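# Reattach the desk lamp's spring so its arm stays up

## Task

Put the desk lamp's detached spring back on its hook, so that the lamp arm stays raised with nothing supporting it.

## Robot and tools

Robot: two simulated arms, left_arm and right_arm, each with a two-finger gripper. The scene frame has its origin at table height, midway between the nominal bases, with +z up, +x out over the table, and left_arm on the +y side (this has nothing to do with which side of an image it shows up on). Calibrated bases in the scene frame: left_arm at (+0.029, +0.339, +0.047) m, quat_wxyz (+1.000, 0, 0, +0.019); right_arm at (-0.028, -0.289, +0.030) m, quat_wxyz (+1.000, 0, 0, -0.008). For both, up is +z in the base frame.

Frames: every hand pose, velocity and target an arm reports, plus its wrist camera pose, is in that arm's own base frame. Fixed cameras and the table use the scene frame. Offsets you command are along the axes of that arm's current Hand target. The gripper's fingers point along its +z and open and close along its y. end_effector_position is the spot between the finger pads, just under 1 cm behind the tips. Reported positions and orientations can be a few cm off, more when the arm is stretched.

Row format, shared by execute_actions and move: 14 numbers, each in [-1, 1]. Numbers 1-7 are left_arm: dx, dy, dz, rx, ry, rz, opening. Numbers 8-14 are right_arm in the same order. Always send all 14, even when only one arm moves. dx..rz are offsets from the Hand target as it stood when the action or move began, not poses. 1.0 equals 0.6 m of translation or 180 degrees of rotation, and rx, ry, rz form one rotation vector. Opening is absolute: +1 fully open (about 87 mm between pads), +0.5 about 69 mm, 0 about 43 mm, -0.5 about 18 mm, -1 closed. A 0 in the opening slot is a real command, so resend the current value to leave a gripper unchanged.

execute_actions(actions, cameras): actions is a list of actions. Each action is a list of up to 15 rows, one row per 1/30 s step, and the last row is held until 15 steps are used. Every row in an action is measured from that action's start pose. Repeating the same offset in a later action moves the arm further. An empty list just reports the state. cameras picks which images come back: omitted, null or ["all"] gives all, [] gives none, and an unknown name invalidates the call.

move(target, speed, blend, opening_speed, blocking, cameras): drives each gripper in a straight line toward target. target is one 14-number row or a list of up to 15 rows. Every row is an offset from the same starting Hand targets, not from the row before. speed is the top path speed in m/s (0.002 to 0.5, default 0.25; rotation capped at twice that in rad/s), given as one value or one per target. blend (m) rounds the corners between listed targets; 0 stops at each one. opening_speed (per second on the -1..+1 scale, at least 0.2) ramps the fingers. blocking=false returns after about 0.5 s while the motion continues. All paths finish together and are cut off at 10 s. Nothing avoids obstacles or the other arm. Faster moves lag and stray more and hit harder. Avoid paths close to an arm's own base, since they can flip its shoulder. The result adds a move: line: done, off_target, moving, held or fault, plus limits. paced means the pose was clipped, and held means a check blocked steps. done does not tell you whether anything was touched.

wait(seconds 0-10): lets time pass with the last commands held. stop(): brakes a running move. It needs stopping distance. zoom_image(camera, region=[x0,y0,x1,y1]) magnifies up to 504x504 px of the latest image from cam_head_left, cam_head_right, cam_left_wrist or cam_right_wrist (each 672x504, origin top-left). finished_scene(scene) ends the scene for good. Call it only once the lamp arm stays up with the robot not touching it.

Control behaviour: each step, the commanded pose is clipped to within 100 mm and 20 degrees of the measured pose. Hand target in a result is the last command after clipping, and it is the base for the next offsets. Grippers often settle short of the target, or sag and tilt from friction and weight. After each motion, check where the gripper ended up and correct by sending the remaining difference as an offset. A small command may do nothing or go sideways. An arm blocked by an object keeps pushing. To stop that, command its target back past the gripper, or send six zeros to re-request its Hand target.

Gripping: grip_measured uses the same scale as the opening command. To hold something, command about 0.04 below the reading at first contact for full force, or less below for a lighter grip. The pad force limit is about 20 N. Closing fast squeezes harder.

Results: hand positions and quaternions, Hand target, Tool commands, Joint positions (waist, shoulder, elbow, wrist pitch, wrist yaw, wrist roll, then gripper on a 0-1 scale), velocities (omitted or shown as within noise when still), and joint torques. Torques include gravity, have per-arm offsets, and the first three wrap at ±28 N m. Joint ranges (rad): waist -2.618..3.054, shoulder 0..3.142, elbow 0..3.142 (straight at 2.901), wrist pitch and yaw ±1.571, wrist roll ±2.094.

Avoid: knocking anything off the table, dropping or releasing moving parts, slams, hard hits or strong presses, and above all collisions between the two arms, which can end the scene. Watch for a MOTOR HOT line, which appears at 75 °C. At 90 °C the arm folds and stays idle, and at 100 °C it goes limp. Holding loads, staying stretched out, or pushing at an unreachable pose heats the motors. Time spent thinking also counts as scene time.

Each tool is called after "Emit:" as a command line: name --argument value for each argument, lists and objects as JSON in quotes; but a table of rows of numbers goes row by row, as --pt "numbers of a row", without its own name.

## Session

Emit:
execute_actions --actions '[]'

Emit:
zoom_image --camera "cam_head_left" --region '[100, 150, 600, 480]'

Scene clock: 0.00 s.
left_arm: end_effector_position=(+0.1797, -0.2411, +0.0662) grip_measured=+1.000 end_effector_quat_wxyz=(+0.330, -0.099, +0.938, -0.030) | right_arm: end_effector_position=(+0.0743, -0.3145, +0.2158) grip_measured=+0.981 end_effector_quat_wxyz=(+0.516, +0.649, +0.430, -0.357)
Joint positions: left_arm=[-1.161 1.468 0.919 -0.721 -0.615 -1.275 1] | right_arm=[-1.18 0.816 0.585 -0.002 0.401 0.472 0.99]
Joint velocities: within noise
Joint torques (N m): no reading
Motor temperatures (°C): left_arm=[27 55 47 26 27 25 28] | right_arm=[28 43 39 28 24 23 26]
Heat: left arm: 55 °C; right arm: 43 °C.
Hand target: left_arm +0.1820, -0.2459, +0.0728; +0.334, -0.103, +0.936, -0.042 | right_arm +0.0748, -0.3157, +0.2229; +0.523, +0.646, +0.426, -0.359
Tool commands: left_gripper/opening=+1.0 right_gripper/opening=+1.0

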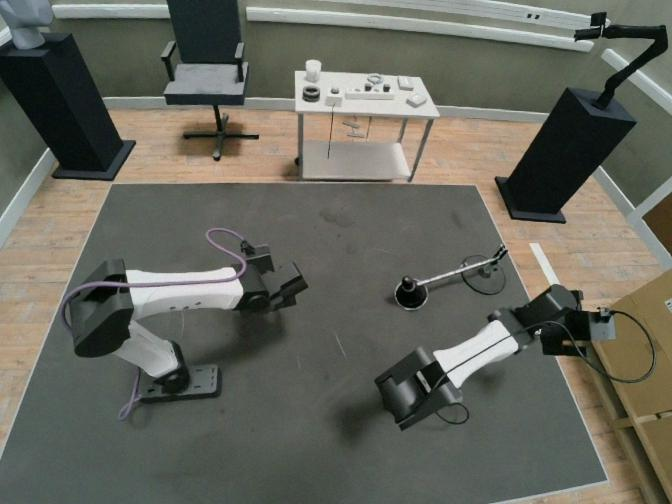

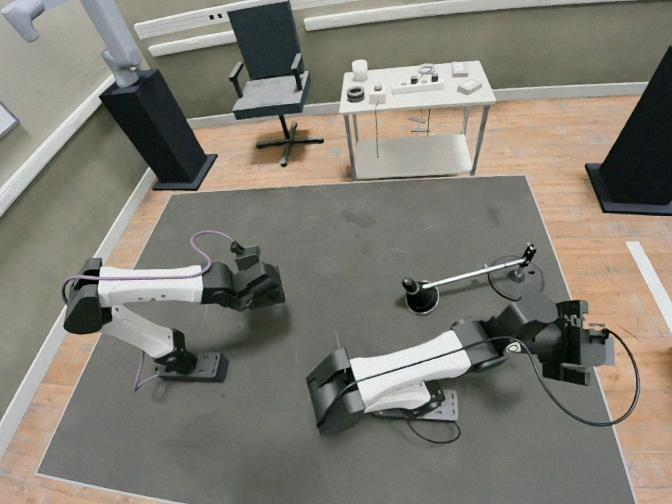

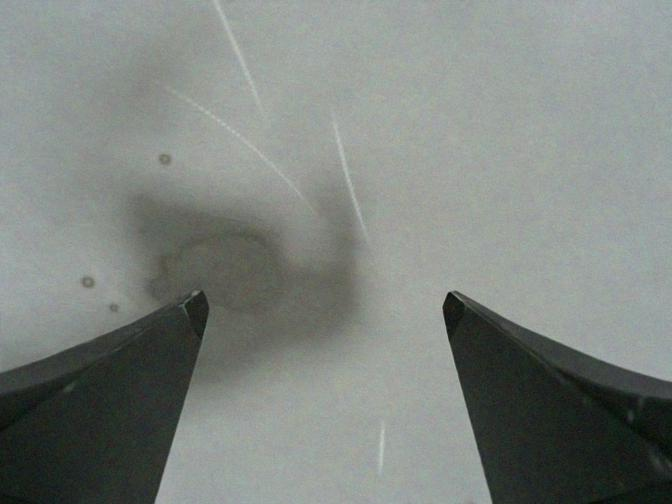

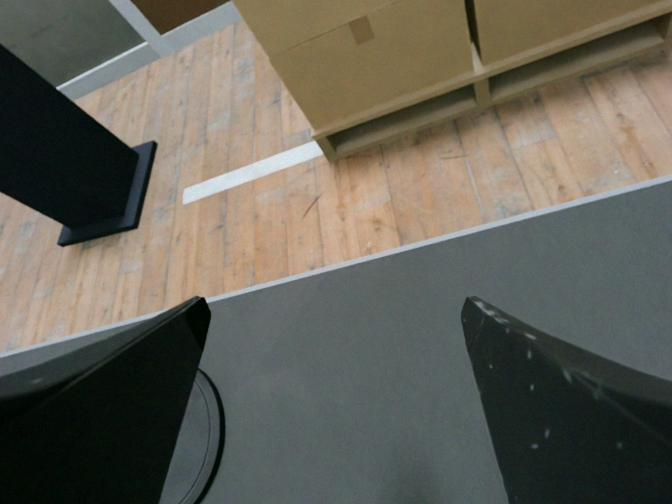

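Scaled by 1.008 from the camera's 672x504 image, which has a finer 960x720 frame.

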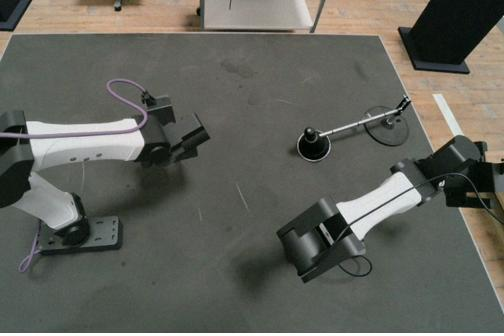

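Emit:
zoom_image --camera "cam_head_left" --region '[380, 220, 530, 330]'

Emit:
zoom_image --camera "cam_head_right" --region '[390, 220, 560, 330]'

Scaled by 3.360 from the camera's 672x504 image, which has a finer 960x720 frame.

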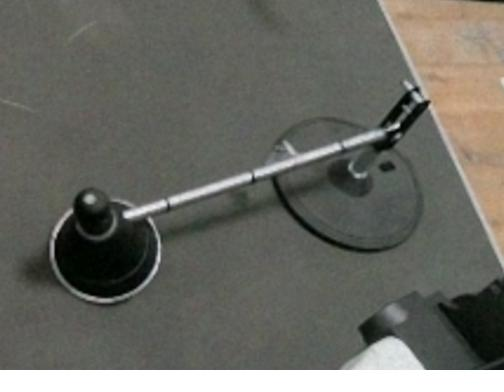

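Scaled by 2.965 from the camera's 672x504 image, which has a finer 960x720 frame.

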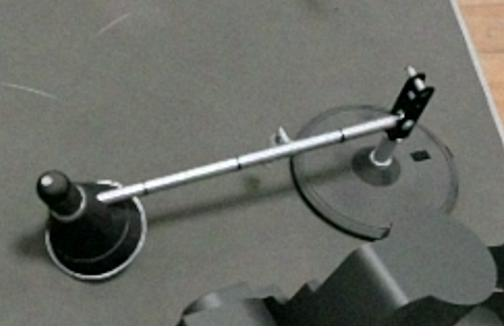

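Emit:
move --target '[-0.207,0.201,-0.147,0.27,-0.193,0.204,1,0.21,0.387,-0.246,-0.349,0.392,-0.574,1]'

Scene clock: 32.33 s.
left_arm: end_effector_position=(+0.1964, -0.1014, +0.1870) grip_measured=+1.000 end_effector_quat_wxyz=(+0.581, +0.307, +0.697, -0.287) | right_arm: end_effector_position=(+0.3371, -0.1713, +0.2187) grip_measured=+0.981 end_effector_quat_wxyz=(+0.100, -0.121, +0.985, -0.070)
Joint positions: left_arm=[0.294 0.44 0.434 -0.386 1.139 0.316 1] | right_arm=[-0.393 1.974 2.194 -1.548 0.023 -0.641 0.99]
Joint torques (N m): left_arm=[0.9 1.59 8.2 1.76 0.28 -0.02] | right_arm=[0.18 -8.99 9.47 0.56 -0.07 -0.21]
Motor temperatures (°C): left_arm=[27 53 49 27 27 25 28] | right_arm=[28 42 44 32 23 23 25]
Hand target: left_arm +0.2000, -0.1001, +0.1997; +0.593, +0.318, +0.685, -0.277 | right_arm +0.3401, -0.1702, +0.2234; +0.001, -0.125, +0.992, +0.000
Off the commanded pose: left_arm 0.013 m, 3 deg | right_arm 0.006 m, 14 deg.
joint sent to its limit (right arm) — joint 4 (wrist pitch), lower limit. The joint targets are off in orientation, not in position.
move: off_target (left_arm, right_arm)

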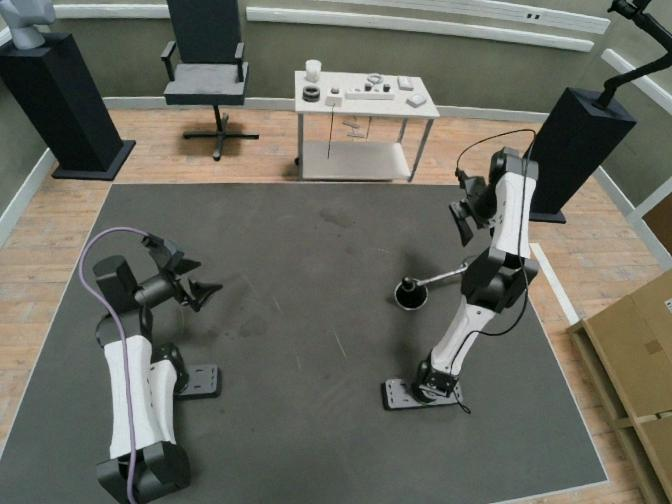

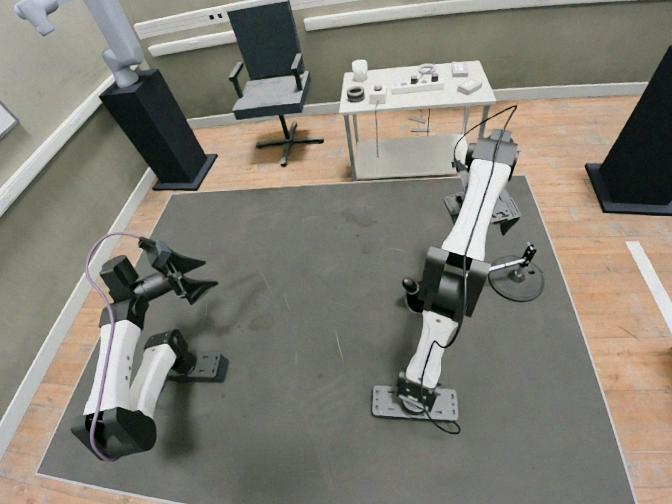

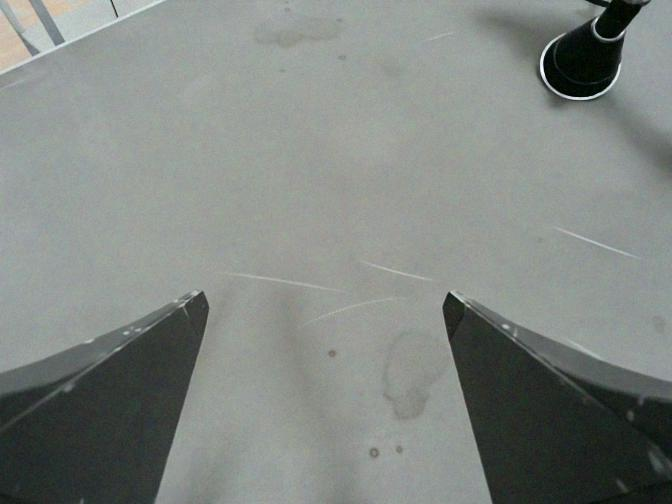

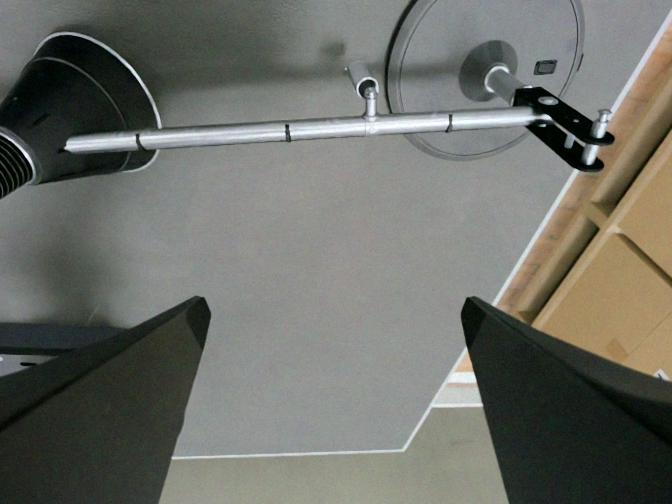

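Emit:
move --target '[0,0,0,0,0,0,1,0.0,-0.167,0.07,0,0,0,1]' --cameras '["cam_right_wrist"]'

Scene clock: 40.10 s.
left_arm: end_effector_position=(+0.1964, -0.1013, +0.1873) grip_measured=+1.000 end_effector_quat_wxyz=(+0.581, +0.308, +0.696, -0.287) | right_arm: end_effector_position=(+0.3625, -0.2645, +0.1748) grip_measured=+0.981 end_effector_quat_wxyz=(+0.084, -0.127, +0.985, -0.077)
Joint positions: left_arm=[0.295 0.44 0.435 -0.386 1.14 0.318 1] | right_arm=[-0.558 2.281 2.494 -1.555 0.011 -0.816 0.99]
Joint torques (N m): left_arm=[0.79 1.58 8.18 1.76 0.27 -0.02] | right_arm=[-0.21 -12.03 9.37 0.6 0.02 -0.16]
Hand target: left_arm +0.1999, -0.1001, +0.1997; +0.594, +0.319, +0.685, -0.277 | right_arm +0.3650, -0.2673, +0.1812; +0.001, -0.125, +0.992, +0.000
Off the commanded pose: left_arm 0.013 m, 2 deg | right_arm 0.008 m, 13 deg.
joint sent to its limit (right arm) — joint 4 (wrist pitch), lower limit. The joint targets are off in orientation, not in position.
move: off_target (left_arm, right_arm)
Images, in order: cam_right_wrist.

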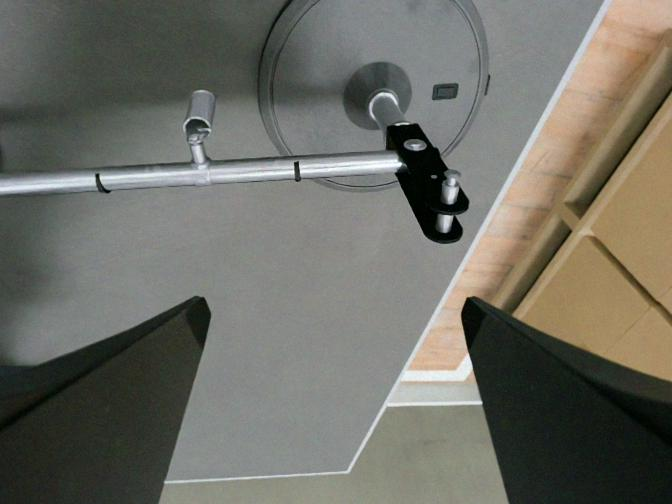

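Emit:
move --target '[0,0,0,0,0,0,1,0.0,-0.085,0.06,0,0,0,1]' --speed 0.15 --cameras '["cam_right_wrist"]'

Scene clock: 45.63 s.
left_arm: end_effector_position=(+0.1963, -0.1014, +0.1873) grip_measured=+1.000 end_effector_quat_wxyz=(+0.581, +0.308, +0.696, -0.287) | right_arm: end_effector_position=(+0.3764, -0.3119, +0.1408) grip_measured=+0.981 end_effector_quat_wxyz=(+0.083, -0.133, +0.984, -0.087)
Joint positions: left_arm=[0.295 0.44 0.435 -0.386 1.141 0.318 1] | right_arm=[-0.622 2.48 2.706 -1.556 0.011 -0.892 0.99]
Joint torques (N m): left_arm=[0.81 1.59 8.17 1.76 0.27 -0.02] | right_arm=[-0.65 -12.89 9.39 0.62 -0.01 -0.14]
Hand target: left_arm +0.1999, -0.1001, +0.1997; +0.594, +0.319, +0.685, -0.277 | right_arm +0.3777, -0.3165, +0.1452; +0.001, -0.125, +0.992, +0.000
Off the commanded pose: left_arm 0.013 m, 2 deg | right_arm 0.007 m, 14 deg.
joint sent to its limit (right arm) — joint 4 (wrist pitch), lower limit. The joint targets are off in orientation, not in position.
move: off_target (left_arm, right_arm)
Images, in order: cam_right_wrist.

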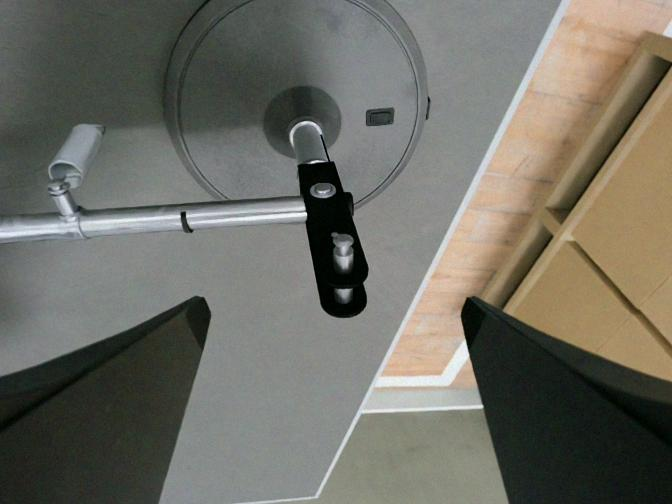

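Emit:
move --pt "0 0 0 0 0 0 1 0.012 -0.012 0.085 0 0 0 1" --pt "0 0 0 0 0 0 1 0.012 -0.012 0.085 0 0 0 -0.7" --speed 0.15 --opening_speed 1 --cameras '["cam_right_wrist"]'

Scene clock: 52.67 s.
left_arm: end_effector_position=(+0.1964, -0.1013, +0.1873) grip_measured=+1.000 end_effector_quat_wxyz=(+0.582, +0.308, +0.696, -0.287) | right_arm: end_effector_position=(+0.3708, -0.3209, +0.0899) grip_measured=-0.482 end_effector_quat_wxyz=(+0.046, -0.130, +0.989, -0.049)
Joint positions: left_arm=[0.295 0.44 0.435 -0.386 1.141 0.319 1] | right_arm=[-0.644 2.591 2.711 -1.556 0.006 -0.906 0.259]
Joint torques (N m): left_arm=[0.8 1.58 8.18 1.76 0.26 -0.03] | right_arm=[-0.65 -13.68 9.55 0.45 -0.05 -0.15]
Motor temperatures (°C): left_arm=[27 50 53 28 27 25 27] | right_arm=[28 47 45 30 23 24 25]
Hand target: left_arm +0.2000, -0.1000, +0.1997; +0.594, +0.319, +0.685, -0.277 | right_arm +0.3726, -0.3254, +0.0942; +0.001, -0.125, +0.992, +0.000
Off the commanded pose: left_arm 0.013 m, 2 deg | right_arm 0.006 m, 8 deg.
joint sent to its limit (right arm) — joint 4 (wrist pitch), lower limit. The joint targets are off in orientation, not in position.
move: off_target (left_arm, right_arm); target 2's new opening was sent with right_arm's hand 0.007 m and 8 deg from that target
Images, in order: cam_right_wrist.

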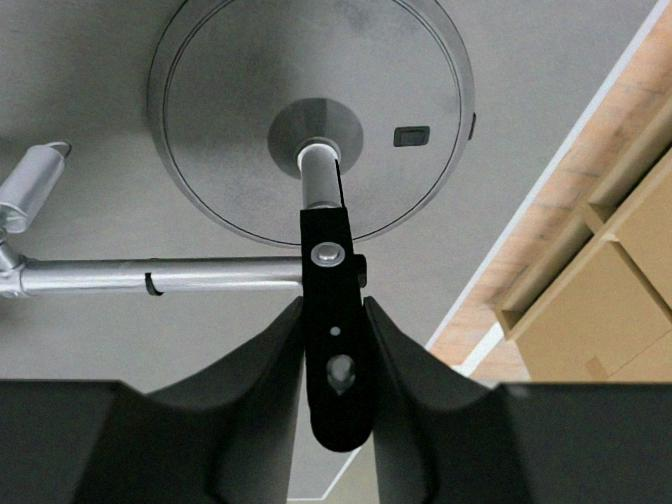

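Emit:
move --target '[0,0,0,0,0,0,1,-0.272,0.826,-0.04,0,0,-0.63,-0.7]' --speed 0.15

Scene clock: 66.63 s.
left_arm: end_effector_position=(+0.1963, -0.1014, +0.1873) grip_measured=+1.000 end_effector_quat_wxyz=(+0.582, +0.308, +0.696, -0.287) | right_arm: end_effector_position=(+0.4086, +0.1868, +0.0915) grip_measured=-0.519 end_effector_quat_wxyz=(+0.014, +0.884, -0.467, -0.006)
Joint positions: left_arm=[0.295 0.44 0.435 -0.386 1.141 0.319 1] | right_arm=[0.524 2.332 2.236 -1.505 0.006 -1.647 0.241]
Joint torques (N m): left_arm=[0.81 1.59 8.17 1.77 0.26 -0.03] | right_arm=[1.09 -15.56 12.86 -0.32 -0.11 -0.54]
Motor temperatures (°C): left_arm=[27 49 54 29 27 25 27] | right_arm=[28 53 46 29 23 24 26]
Heat: left arm: 54 °C; right arm: 53 °C.
Hand target: left_arm +0.2000, -0.1000, +0.1997; +0.594, +0.319, +0.685, -0.277 | right_arm +0.4079, +0.1953, +0.1187; -0.001, +0.898, -0.440, +0.000
Off the commanded pose: left_arm 0.013 m, 2 deg | right_arm 0.028 m, 4 deg.
move: off_target (left_arm, right_arm)

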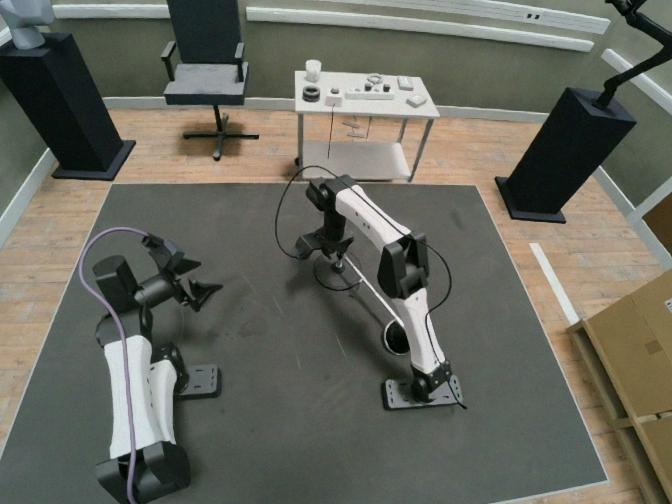

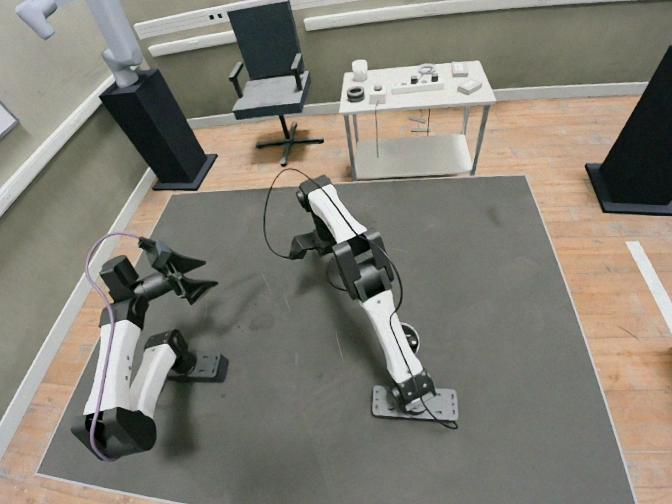

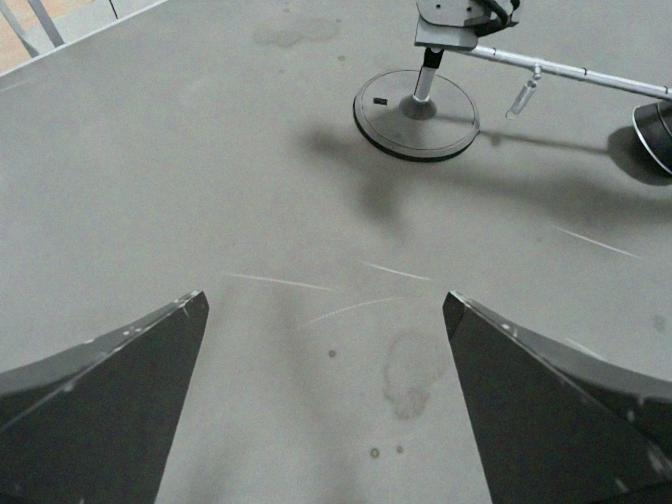

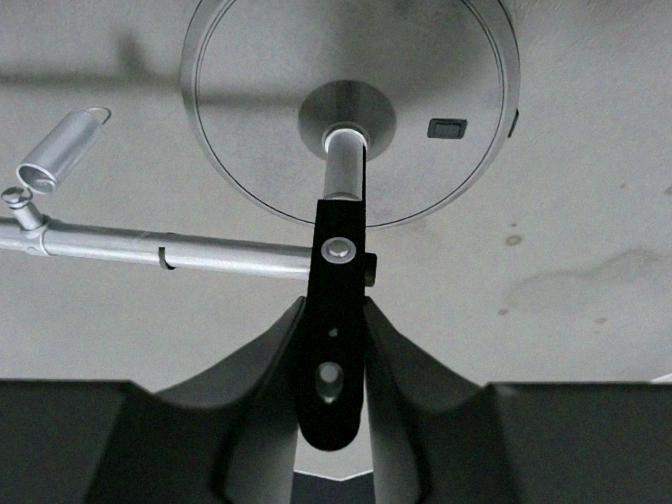

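Emit:
move --pt "0 0 0 0 0 0 1 0 0 0.035 0 0 0 -0.6" --pt "0 0 0 0 0 0 1 0 0 0.035 0 0 0 0.6" --pt "0 0 0 0 0 0 1 0 0 -0.12 0 0 0 0.6" --pt "0 0 0 0 0 0 1 -0.057 0.225 -0.06 0 0 0.53 0.6" --speed '[0.15,0.15,0.2,0.35]'

Scene clock: 81.13 s.
left_arm: end_effector_position=(+0.1963, -0.1014, +0.1873) grip_measured=+1.000 end_effector_quat_wxyz=(+0.582, +0.308, +0.696, -0.287) | right_arm: end_effector_position=(+0.2797, +0.1397, +0.1479) grip_measured=+0.600 end_effector_quat_wxyz=(-0.018, -0.288, +0.958, -0.005)
Joint positions: left_arm=[0.295 0.44 0.435 -0.386 1.141 0.319 1] | right_arm=[0.479 1.933 1.834 -1.509 0.003 -0.105 0.8]
Joint torques (N m): left_arm=[0.81 1.58 8.18 1.76 0.27 -0.03] | right_arm=[-0.66 -13.08 5.39 0.43 -0.02 0.11]
Hand target: left_arm +0.2000, -0.1000, +0.1997; +0.594, +0.319, +0.685, -0.277 | right_arm +0.2801, +0.1397, +0.1544; +0.001, -0.279, +0.960, +0.000
Off the commanded pose: left_arm 0.013 m, 2 deg | right_arm 0.007 m, 3 deg.
move: off_target (left_arm, right_arm); target 2's new opening was sent with right_arm's hand 0.012 m and 4 deg from that target

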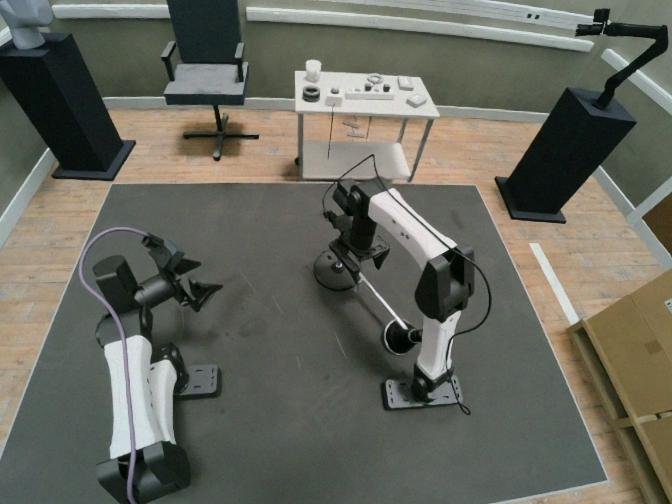

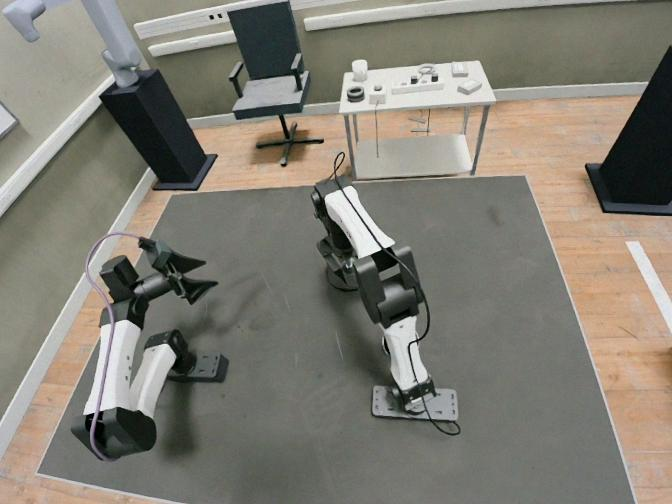

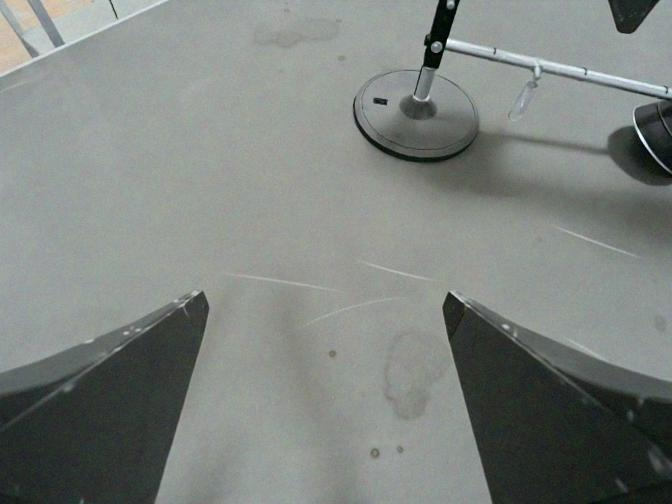

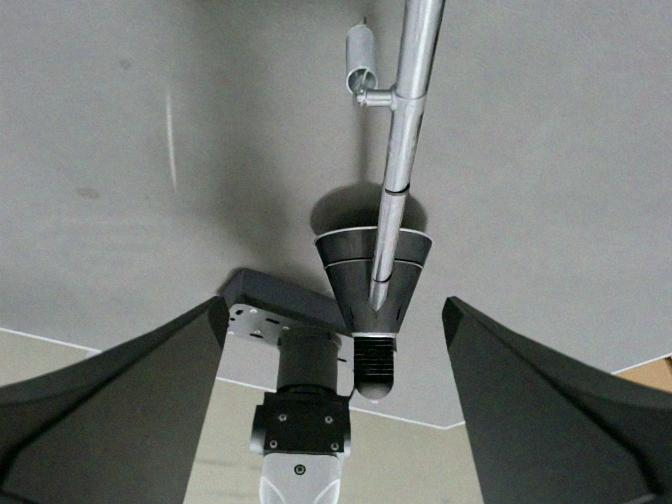

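Emit:
move --target '[0,0,0,0,0,0,1,0.072,-0.047,0.1,0,0,0,0.6]' --speed 0.15 --cameras '["cam_right_wrist"]'

Scene clock: 86.73 s.
left_arm: end_effector_position=(+0.1963, -0.1014, +0.1873) grip_measured=+1.000 end_effector_quat_wxyz=(+0.582, +0.309, +0.696, -0.287) | right_arm: end_effector_position=(+0.2568, +0.0938, +0.0904) grip_measured=+0.600 end_effector_quat_wxyz=(-0.016, -0.274, +0.961, -0.003)
Joint positions: left_arm=[0.295 0.44 0.435 -0.386 1.141 0.319 1] | right_arm=[0.379 1.771 1.396 -1.229 0.003 -0.177 0.8]
Joint torques (N m): left_arm=[0.8 1.59 8.17 1.76 0.26 -0.03] | right_arm=[-0.73 -11.14 5.49 0.39 -0.02 -0.2]
Hand target: left_arm +0.1999, -0.1001, +0.1997; +0.594, +0.319, +0.685, -0.277 | right_arm +0.2589, +0.0927, +0.0943; +0.001, -0.278, +0.960, +0.000
Off the commanded pose: left_arm 0.013 m, 2 deg | right_arm 0.005 m, 2 deg.
move: off_target (left_arm)
Images, in order: cam_right_wrist.

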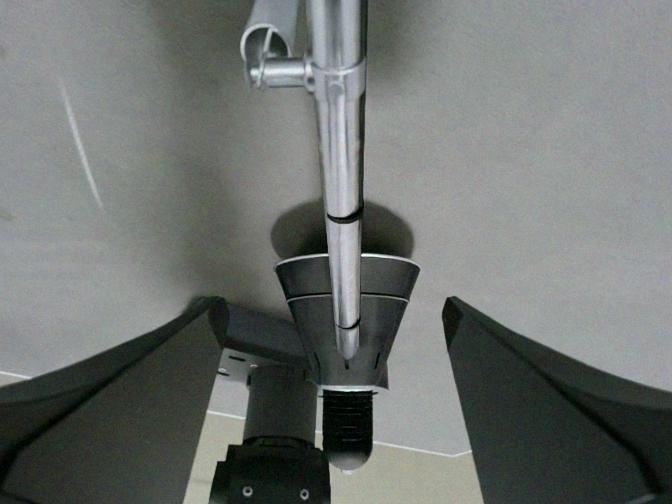

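Emit:
move --pt "0 0 0 0 0 0 1 -0.005 -0.005 0.083 0 0 0 0.6" --pt "0 0 0 0 0 0 1 -0.005 -0.005 0.083 0 0 0 -0.75" --speed 0.15 --opening_speed 1 --cameras '["cam_right_wrist"]'

Scene clock: 92.80 s.
left_arm: end_effector_position=(+0.1963, -0.1014, +0.1873) grip_measured=+1.000 end_effector_quat_wxyz=(+0.582, +0.309, +0.696, -0.287) | right_arm: end_effector_position=(+0.2622, +0.0930, +0.0487) grip_measured=-0.669 end_effector_quat_wxyz=(+0.001, -0.279, +0.960, -0.002)
Joint positions: left_arm=[0.295 0.44 0.435 -0.386 1.141 0.319 1] | right_arm=[0.373 1.79 1.256 -1.036 0.005 -0.194 0.165]
Joint torques (N m): left_arm=[0.81 1.61 8.18 1.77 0.27 -0.03] | right_arm=[-0.87 -7.76 5.56 0.47 -0.05 -0.1]
Hand target: left_arm +0.1999, -0.1001, +0.1997; +0.594, +0.319, +0.685, -0.277 | right_arm +0.2630, +0.0918, +0.0446; +0.001, -0.279, +0.960, +0.000
Off the commanded pose: left_arm 0.013 m, 2 deg | right_arm 0.004 m, 0 deg.
move: off_target (left_arm)
Images, in order: cam_right_wrist.

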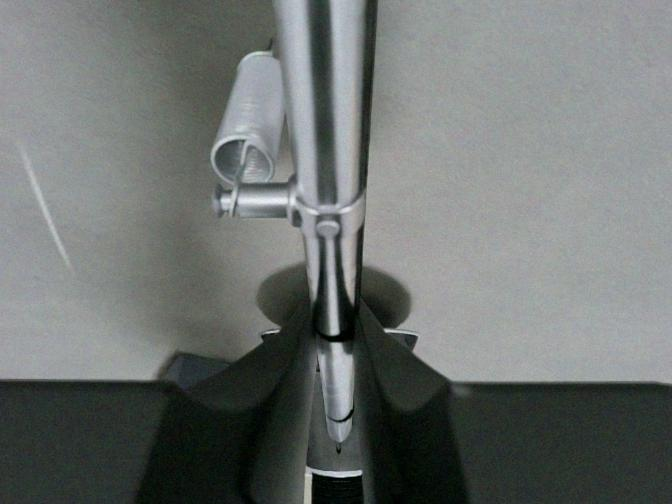

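Emit:
move --pt "0 0 0 0 0 0 1 -0.014 0 -0.115 0 0 0 -0.8" --pt "0 0 0 0 0 0 1 -0.06 0 -0.2 0 0 0 -0.8" --pt "0 0 0 0 0 0 1 -0.125 0 -0.275 0 0 0 -0.8" --pt "0 0 0 0 0 0 1 -0.18 0 -0.3 0 0 0 -0.8" --speed 0.09 --blend '[0.02,0.02,0.02,0]'

Emit:
zoom_image --camera "cam_left_wrist" --region '[340, 0, 640, 180]'

Scene clock: 101.20 s.
left_arm: end_effector_position=(+0.1963, -0.1014, +0.1873) grip_measured=+1.000 end_effector_quat_wxyz=(+0.582, +0.309, +0.696, -0.287) | right_arm: end_effector_position=(+0.3396, +0.1411, +0.2066) grip_measured=-0.679 end_effector_quat_wxyz=(+0.090, -0.284, +0.954, +0.012)
Joint positions: left_arm=[0.295 0.44 0.435 -0.386 1.141 0.319 1] | right_arm=[0.411 2.021 2.224 -1.591 -0.002 -0.167 0.161]
Joint torques (N m): left_arm=[0.8 1.59 8.18 1.77 0.26 -0.03] | right_arm=[0.4 -10.84 12.71 0.91 0.11 0.14]
Hand target: left_arm +0.1999, -0.1001, +0.1997; +0.594, +0.319, +0.685, -0.277 | right_arm +0.3540, +0.1495, +0.2247; +0.001, -0.279, +0.960, +0.000
Off the commanded pose: left_arm 0.013 m, 2 deg | right_arm 0.025 m, 10 deg.
joint read past its limit (right arm) — joint 4 (wrist pitch), lower limit.
joint sent to its limit (right arm) — joint 4 (wrist pitch), lower limit. The joint targets are off in orientation, not in position.
move: off_target (left_arm, right_arm); blend cut to 0.0181 m at target 3

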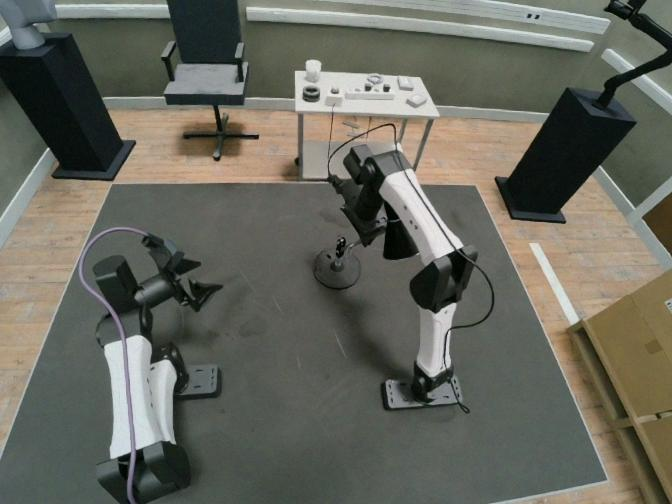

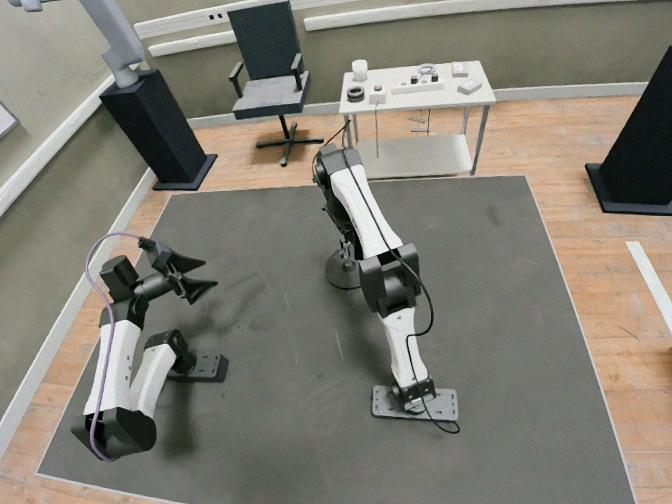

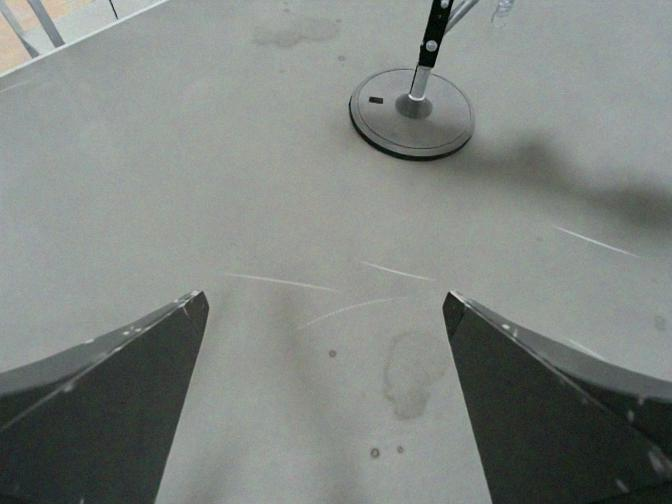

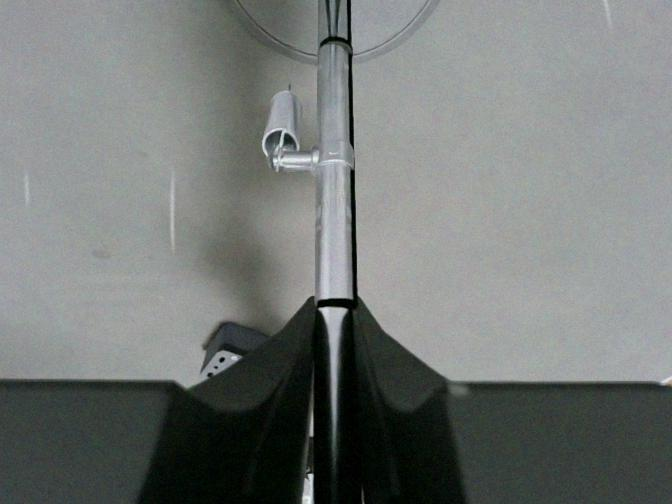

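Scaled by 1.680 from the camera's 672x504 image, which has a finer 960x720 frame.

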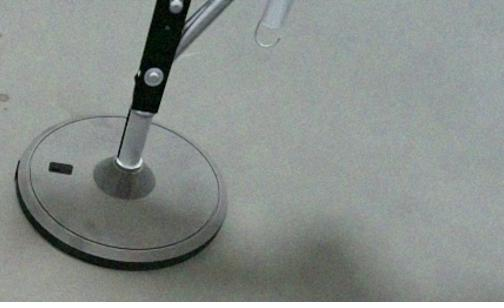

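Emit:
move --target '[-0.032,-0.063,0.228,0,-0.08,0,0.1,0,0,0,0,0,0,-0.8]' --cameras '["cam_left_wrist"]'

Emit:
zoom_image --camera "cam_left_wrist" --region '[200, 0, 500, 250]'

Scene clock: 108.53 s.
left_arm: end_effector_position=(+0.2601, -0.2284, +0.1953) grip_measured=+0.100 end_effector_quat_wxyz=(+0.669, +0.286, +0.611, -0.311) | right_arm: end_effector_position=(+0.3396, +0.1411, +0.2066) grip_measured=-0.679 end_effector_quat_wxyz=(+0.090, -0.284, +0.955, +0.012)
Joint positions: left_arm=[-0.563 0.999 0.257 0.836 0.309 -0.026 0.55] | right_arm=[0.411 2.021 2.224 -1.591 -0.002 -0.166 0.161]
Joint torques (N m): left_arm=[-0.65 -1.25 5.74 2.14 -0.11 -0.19] | right_arm=[0.4 -10.82 12.72 0.9 0.1 0.13]
Hand target: left_arm +0.2599, -0.2301, +0.1993; +0.675, +0.281, +0.605, -0.315 | right_arm +0.3540, +0.1495, +0.2247; +0.001, -0.278, +0.960, +0.000
Off the commanded pose: left_arm 0.004 m, 1 deg | right_arm 0.025 m, 10 deg.
joint read past its limit (right arm) — joint 4 (wrist pitch), lower limit.
joint sent to its limit (right arm) — joint 4 (wrist pitch), lower limit. The joint targets are off in orientation, not in position.
move: off_target (right_arm)
Images, in order: cam_left_wrist.

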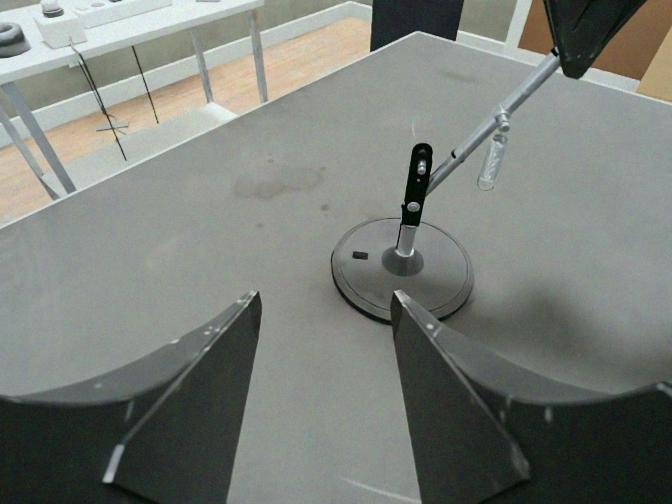

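Scaled by 1.680 from the camera's 672x504 image, which has a finer 960x720 frame.

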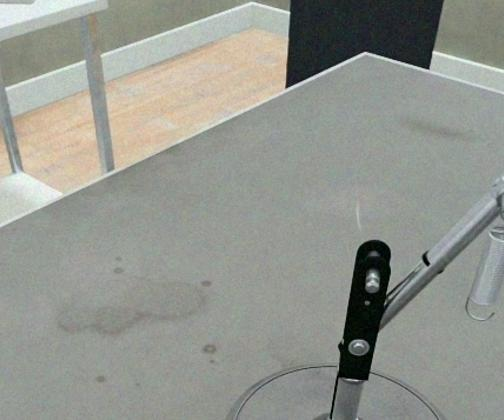

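Emit:
move --pt "0 0 0 0 0 0 0.1 -0.05 0 -0.045 0 -0.05 0 -0.8" --pt "0 0 0 0 0 0 0.1 -0.11 0 -0.07 0 -0.1 0 -0.8" --speed 0.08 --blend '[0.015,0]' --cameras '["cam_left_wrist"]'

Emit:
zoom_image --camera "cam_left_wrist" --region '[330, 50, 580, 330]'

Scene clock: 117.60 s.
left_arm: end_effector_position=(+0.2602, -0.2283, +0.1954) grip_measured=+0.100 end_effector_quat_wxyz=(+0.670, +0.286, +0.611, -0.311) | right_arm: end_effector_position=(+0.3991, +0.1703, +0.2040) grip_measured=-0.678 end_effector_quat_wxyz=(+0.150, -0.277, +0.949, +0.028)
Joint positions: left_arm=[-0.563 0.999 0.256 0.837 0.308 -0.026 0.55] | right_arm=[0.411 2.247 2.572 -1.591 -0.017 -0.155 0.161]
Joint torques (N m): left_arm=[-0.65 -1.24 5.76 2.14 -0.1 -0.19] | right_arm=[0.5 -19.06 17.78 1.08 -0.28 0.14]
Hand target: left_arm +0.2599, -0.2301, +0.1994; +0.675, +0.281, +0.605, -0.315 | right_arm +0.4098, +0.1847, +0.2668; +0.151, -0.275, +0.948, +0.044
Off the commanded pose: left_arm 0.004 m, 1 deg | right_arm 0.065 m, 2 deg.
joint read past its limit (right arm) — joint 4 (wrist pitch), lower limit.
joint sent to its limit (right arm) — joint 4 (wrist pitch), lower limit. The joint targets are off in position and orientation.
move: off_target (right_arm)
Images, in order: cam_left_wrist.

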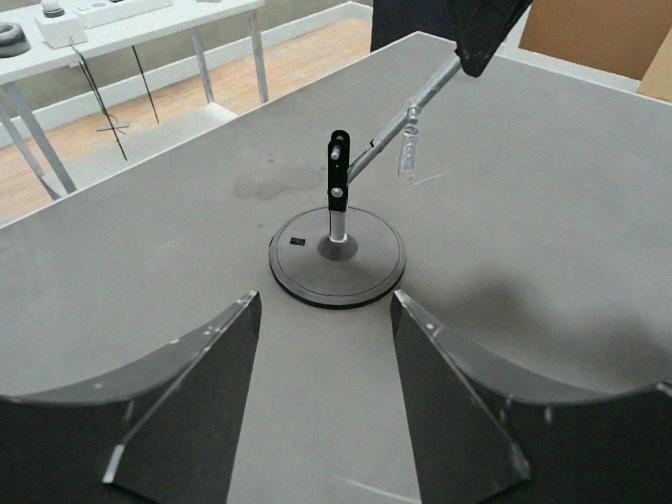

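Scaled by 1.800 from the camera's 672x504 image, which has a finer 960x720 frame.

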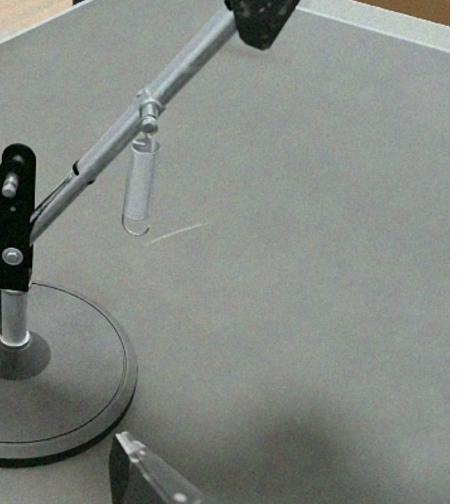

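Emit:
move --target '[0,0,0,0,0,0,0.1,-0.087,0,0.028,0,-0.08,0,-0.8]' --speed 0.08 --cameras '["cam_left_wrist"]'

Emit:
zoom_image --camera "cam_left_wrist" --region '[230, 0, 500, 280]'

Scene clock: 132.37 s.
left_arm: end_effector_position=(+0.2603, -0.2283, +0.1955) grip_measured=+0.100 end_effector_quat_wxyz=(+0.670, +0.286, +0.611, -0.311) | right_arm: end_effector_position=(+0.4268, +0.1856, +0.1989) grip_measured=-0.677 end_effector_quat_wxyz=(+0.182, -0.273, +0.944, +0.040)
Joint positions: left_arm=[-0.563 0.999 0.256 0.838 0.308 -0.026 0.55] | right_arm=[0.411 2.369 2.76 -1.588 -0.031 -0.146 0.161]
Joint torques (N m): left_arm=[-0.66 -1.24 5.78 2.14 -0.11 -0.18] | right_arm=[0.68 -19.4 17.03 2 -0.53 0.2]
Motor temperatures (°C): left_arm=[27 45 52 35 27 25 27] | right_arm=[28 67 54 30 23 24 27]
Heat: left arm: 52 °C; right arm: 67 °C.
Hand target: left_arm +0.2599, -0.2301, +0.1995; +0.675, +0.281, +0.605, -0.315 | right_arm +0.4561, +0.2141, +0.2671; +0.269, -0.267, +0.922, +0.078
Off the commanded pose: left_arm 0.004 m, 1 deg | right_arm 0.079 m, 11 deg.
elbow stopped short (right arm): the move would have taken joint 3 (elbow) straighter than the controller allows.
joint read past its limit (right arm) — joint 4 (wrist pitch), lower limit.
move: off_target (right_arm)
Images, in order: cam_left_wrist.

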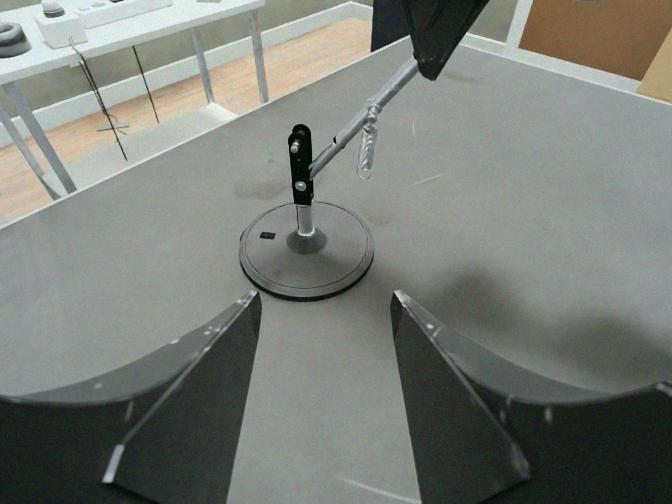

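Scaled by 1.800 from the camera's 672x504 image, which has a finer 960x720 frame.

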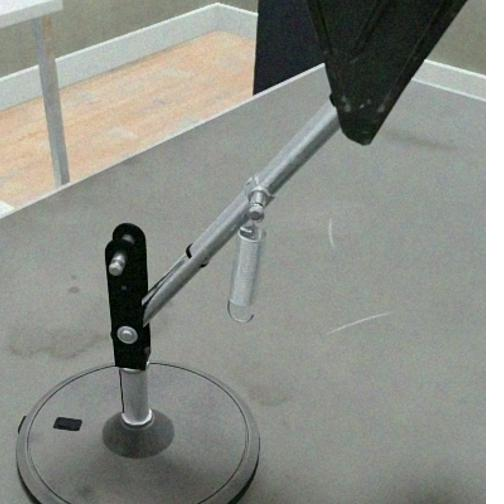

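Emit:
move --target '[0.165,-0.032,0.204,0.04,0.078,0,0,0.085,-0.011,0.033,0,0.05,0,-0.8]' --speed 0.15

Scene clock: 147.23 s.
left_arm: end_effector_position=(+0.3278, -0.3371, +0.1069) grip_measured=+0.000 end_effector_quat_wxyz=(+0.570, +0.354, +0.671, -0.314) | right_arm: end_effector_position=(+0.4279, +0.1863, +0.1969) grip_measured=-0.677 end_effector_quat_wxyz=(+0.181, -0.273, +0.944, +0.040)
Joint positions: left_arm=[-0.694 1.744 0.67 0.914 0.292 0.028 0.5] | right_arm=[0.411 2.379 2.77 -1.59 -0.032 -0.145 0.161]
Joint torques (N m): left_arm=[-0.64 -5.52 6.87 1.95 0.02 0] | right_arm=[-0.7 -17.02 7.99 1.17 -0.34 -0.04]
Motor temperatures (°C): left_arm=[27 44 51 36 27 25 27] | right_arm=[28 78 63 32 23 24 27]
Heat: left arm: 51 °C; right arm: 78 °C. Fold the right arm in close to its base, or ease its load, before you think long.
Hand target: left_arm +0.3304, -0.3439, +0.1143; +0.577, +0.359, +0.662, -0.315 | right_arm +0.4322, +0.1912, +0.2230; +0.196, -0.273, +0.940, +0.057
Off the commanded pose: left_arm 0.010 m, 1 deg | right_arm 0.027 m, 3 deg.
MOTOR HOT: joint 2 (shoulder) of the right arm reports 78 °C; the controller's stop level is 90 °C. To cool a motor, set the load down, stop pushing, or move to a pose that needs little force.
joint read past its limit (right arm) — joint 4 (wrist pitch), lower limit.
joint sent to its limit (right arm) — joint 4 (wrist pitch), lower limit. The joint targets are off in orientation, not in position.
move: off_target (right_arm)

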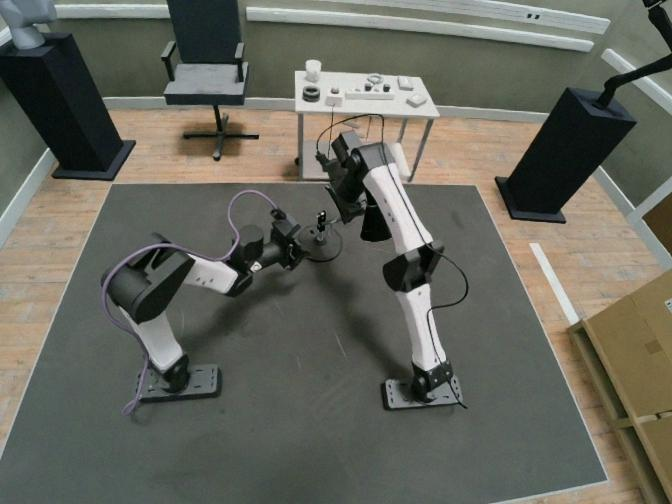

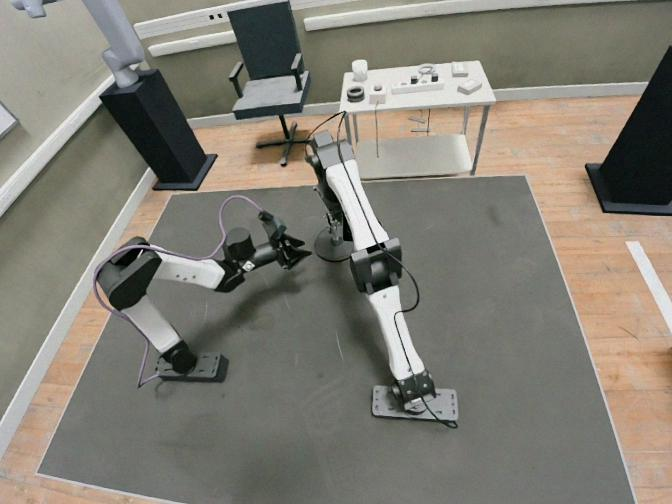

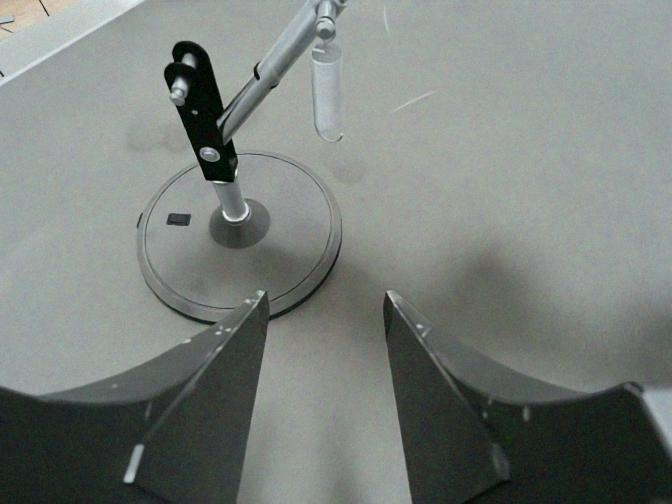

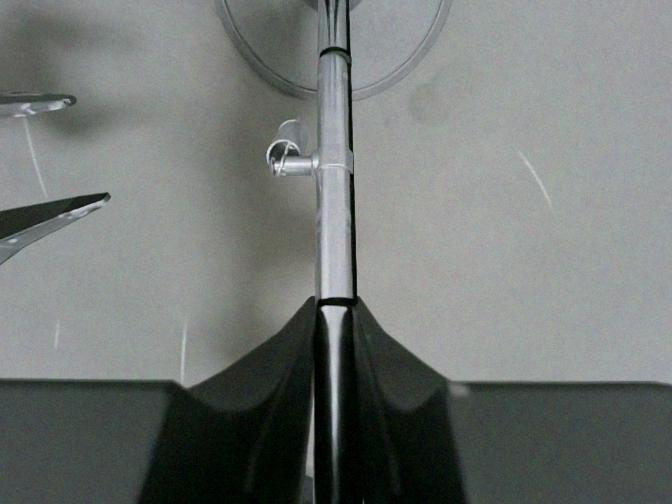

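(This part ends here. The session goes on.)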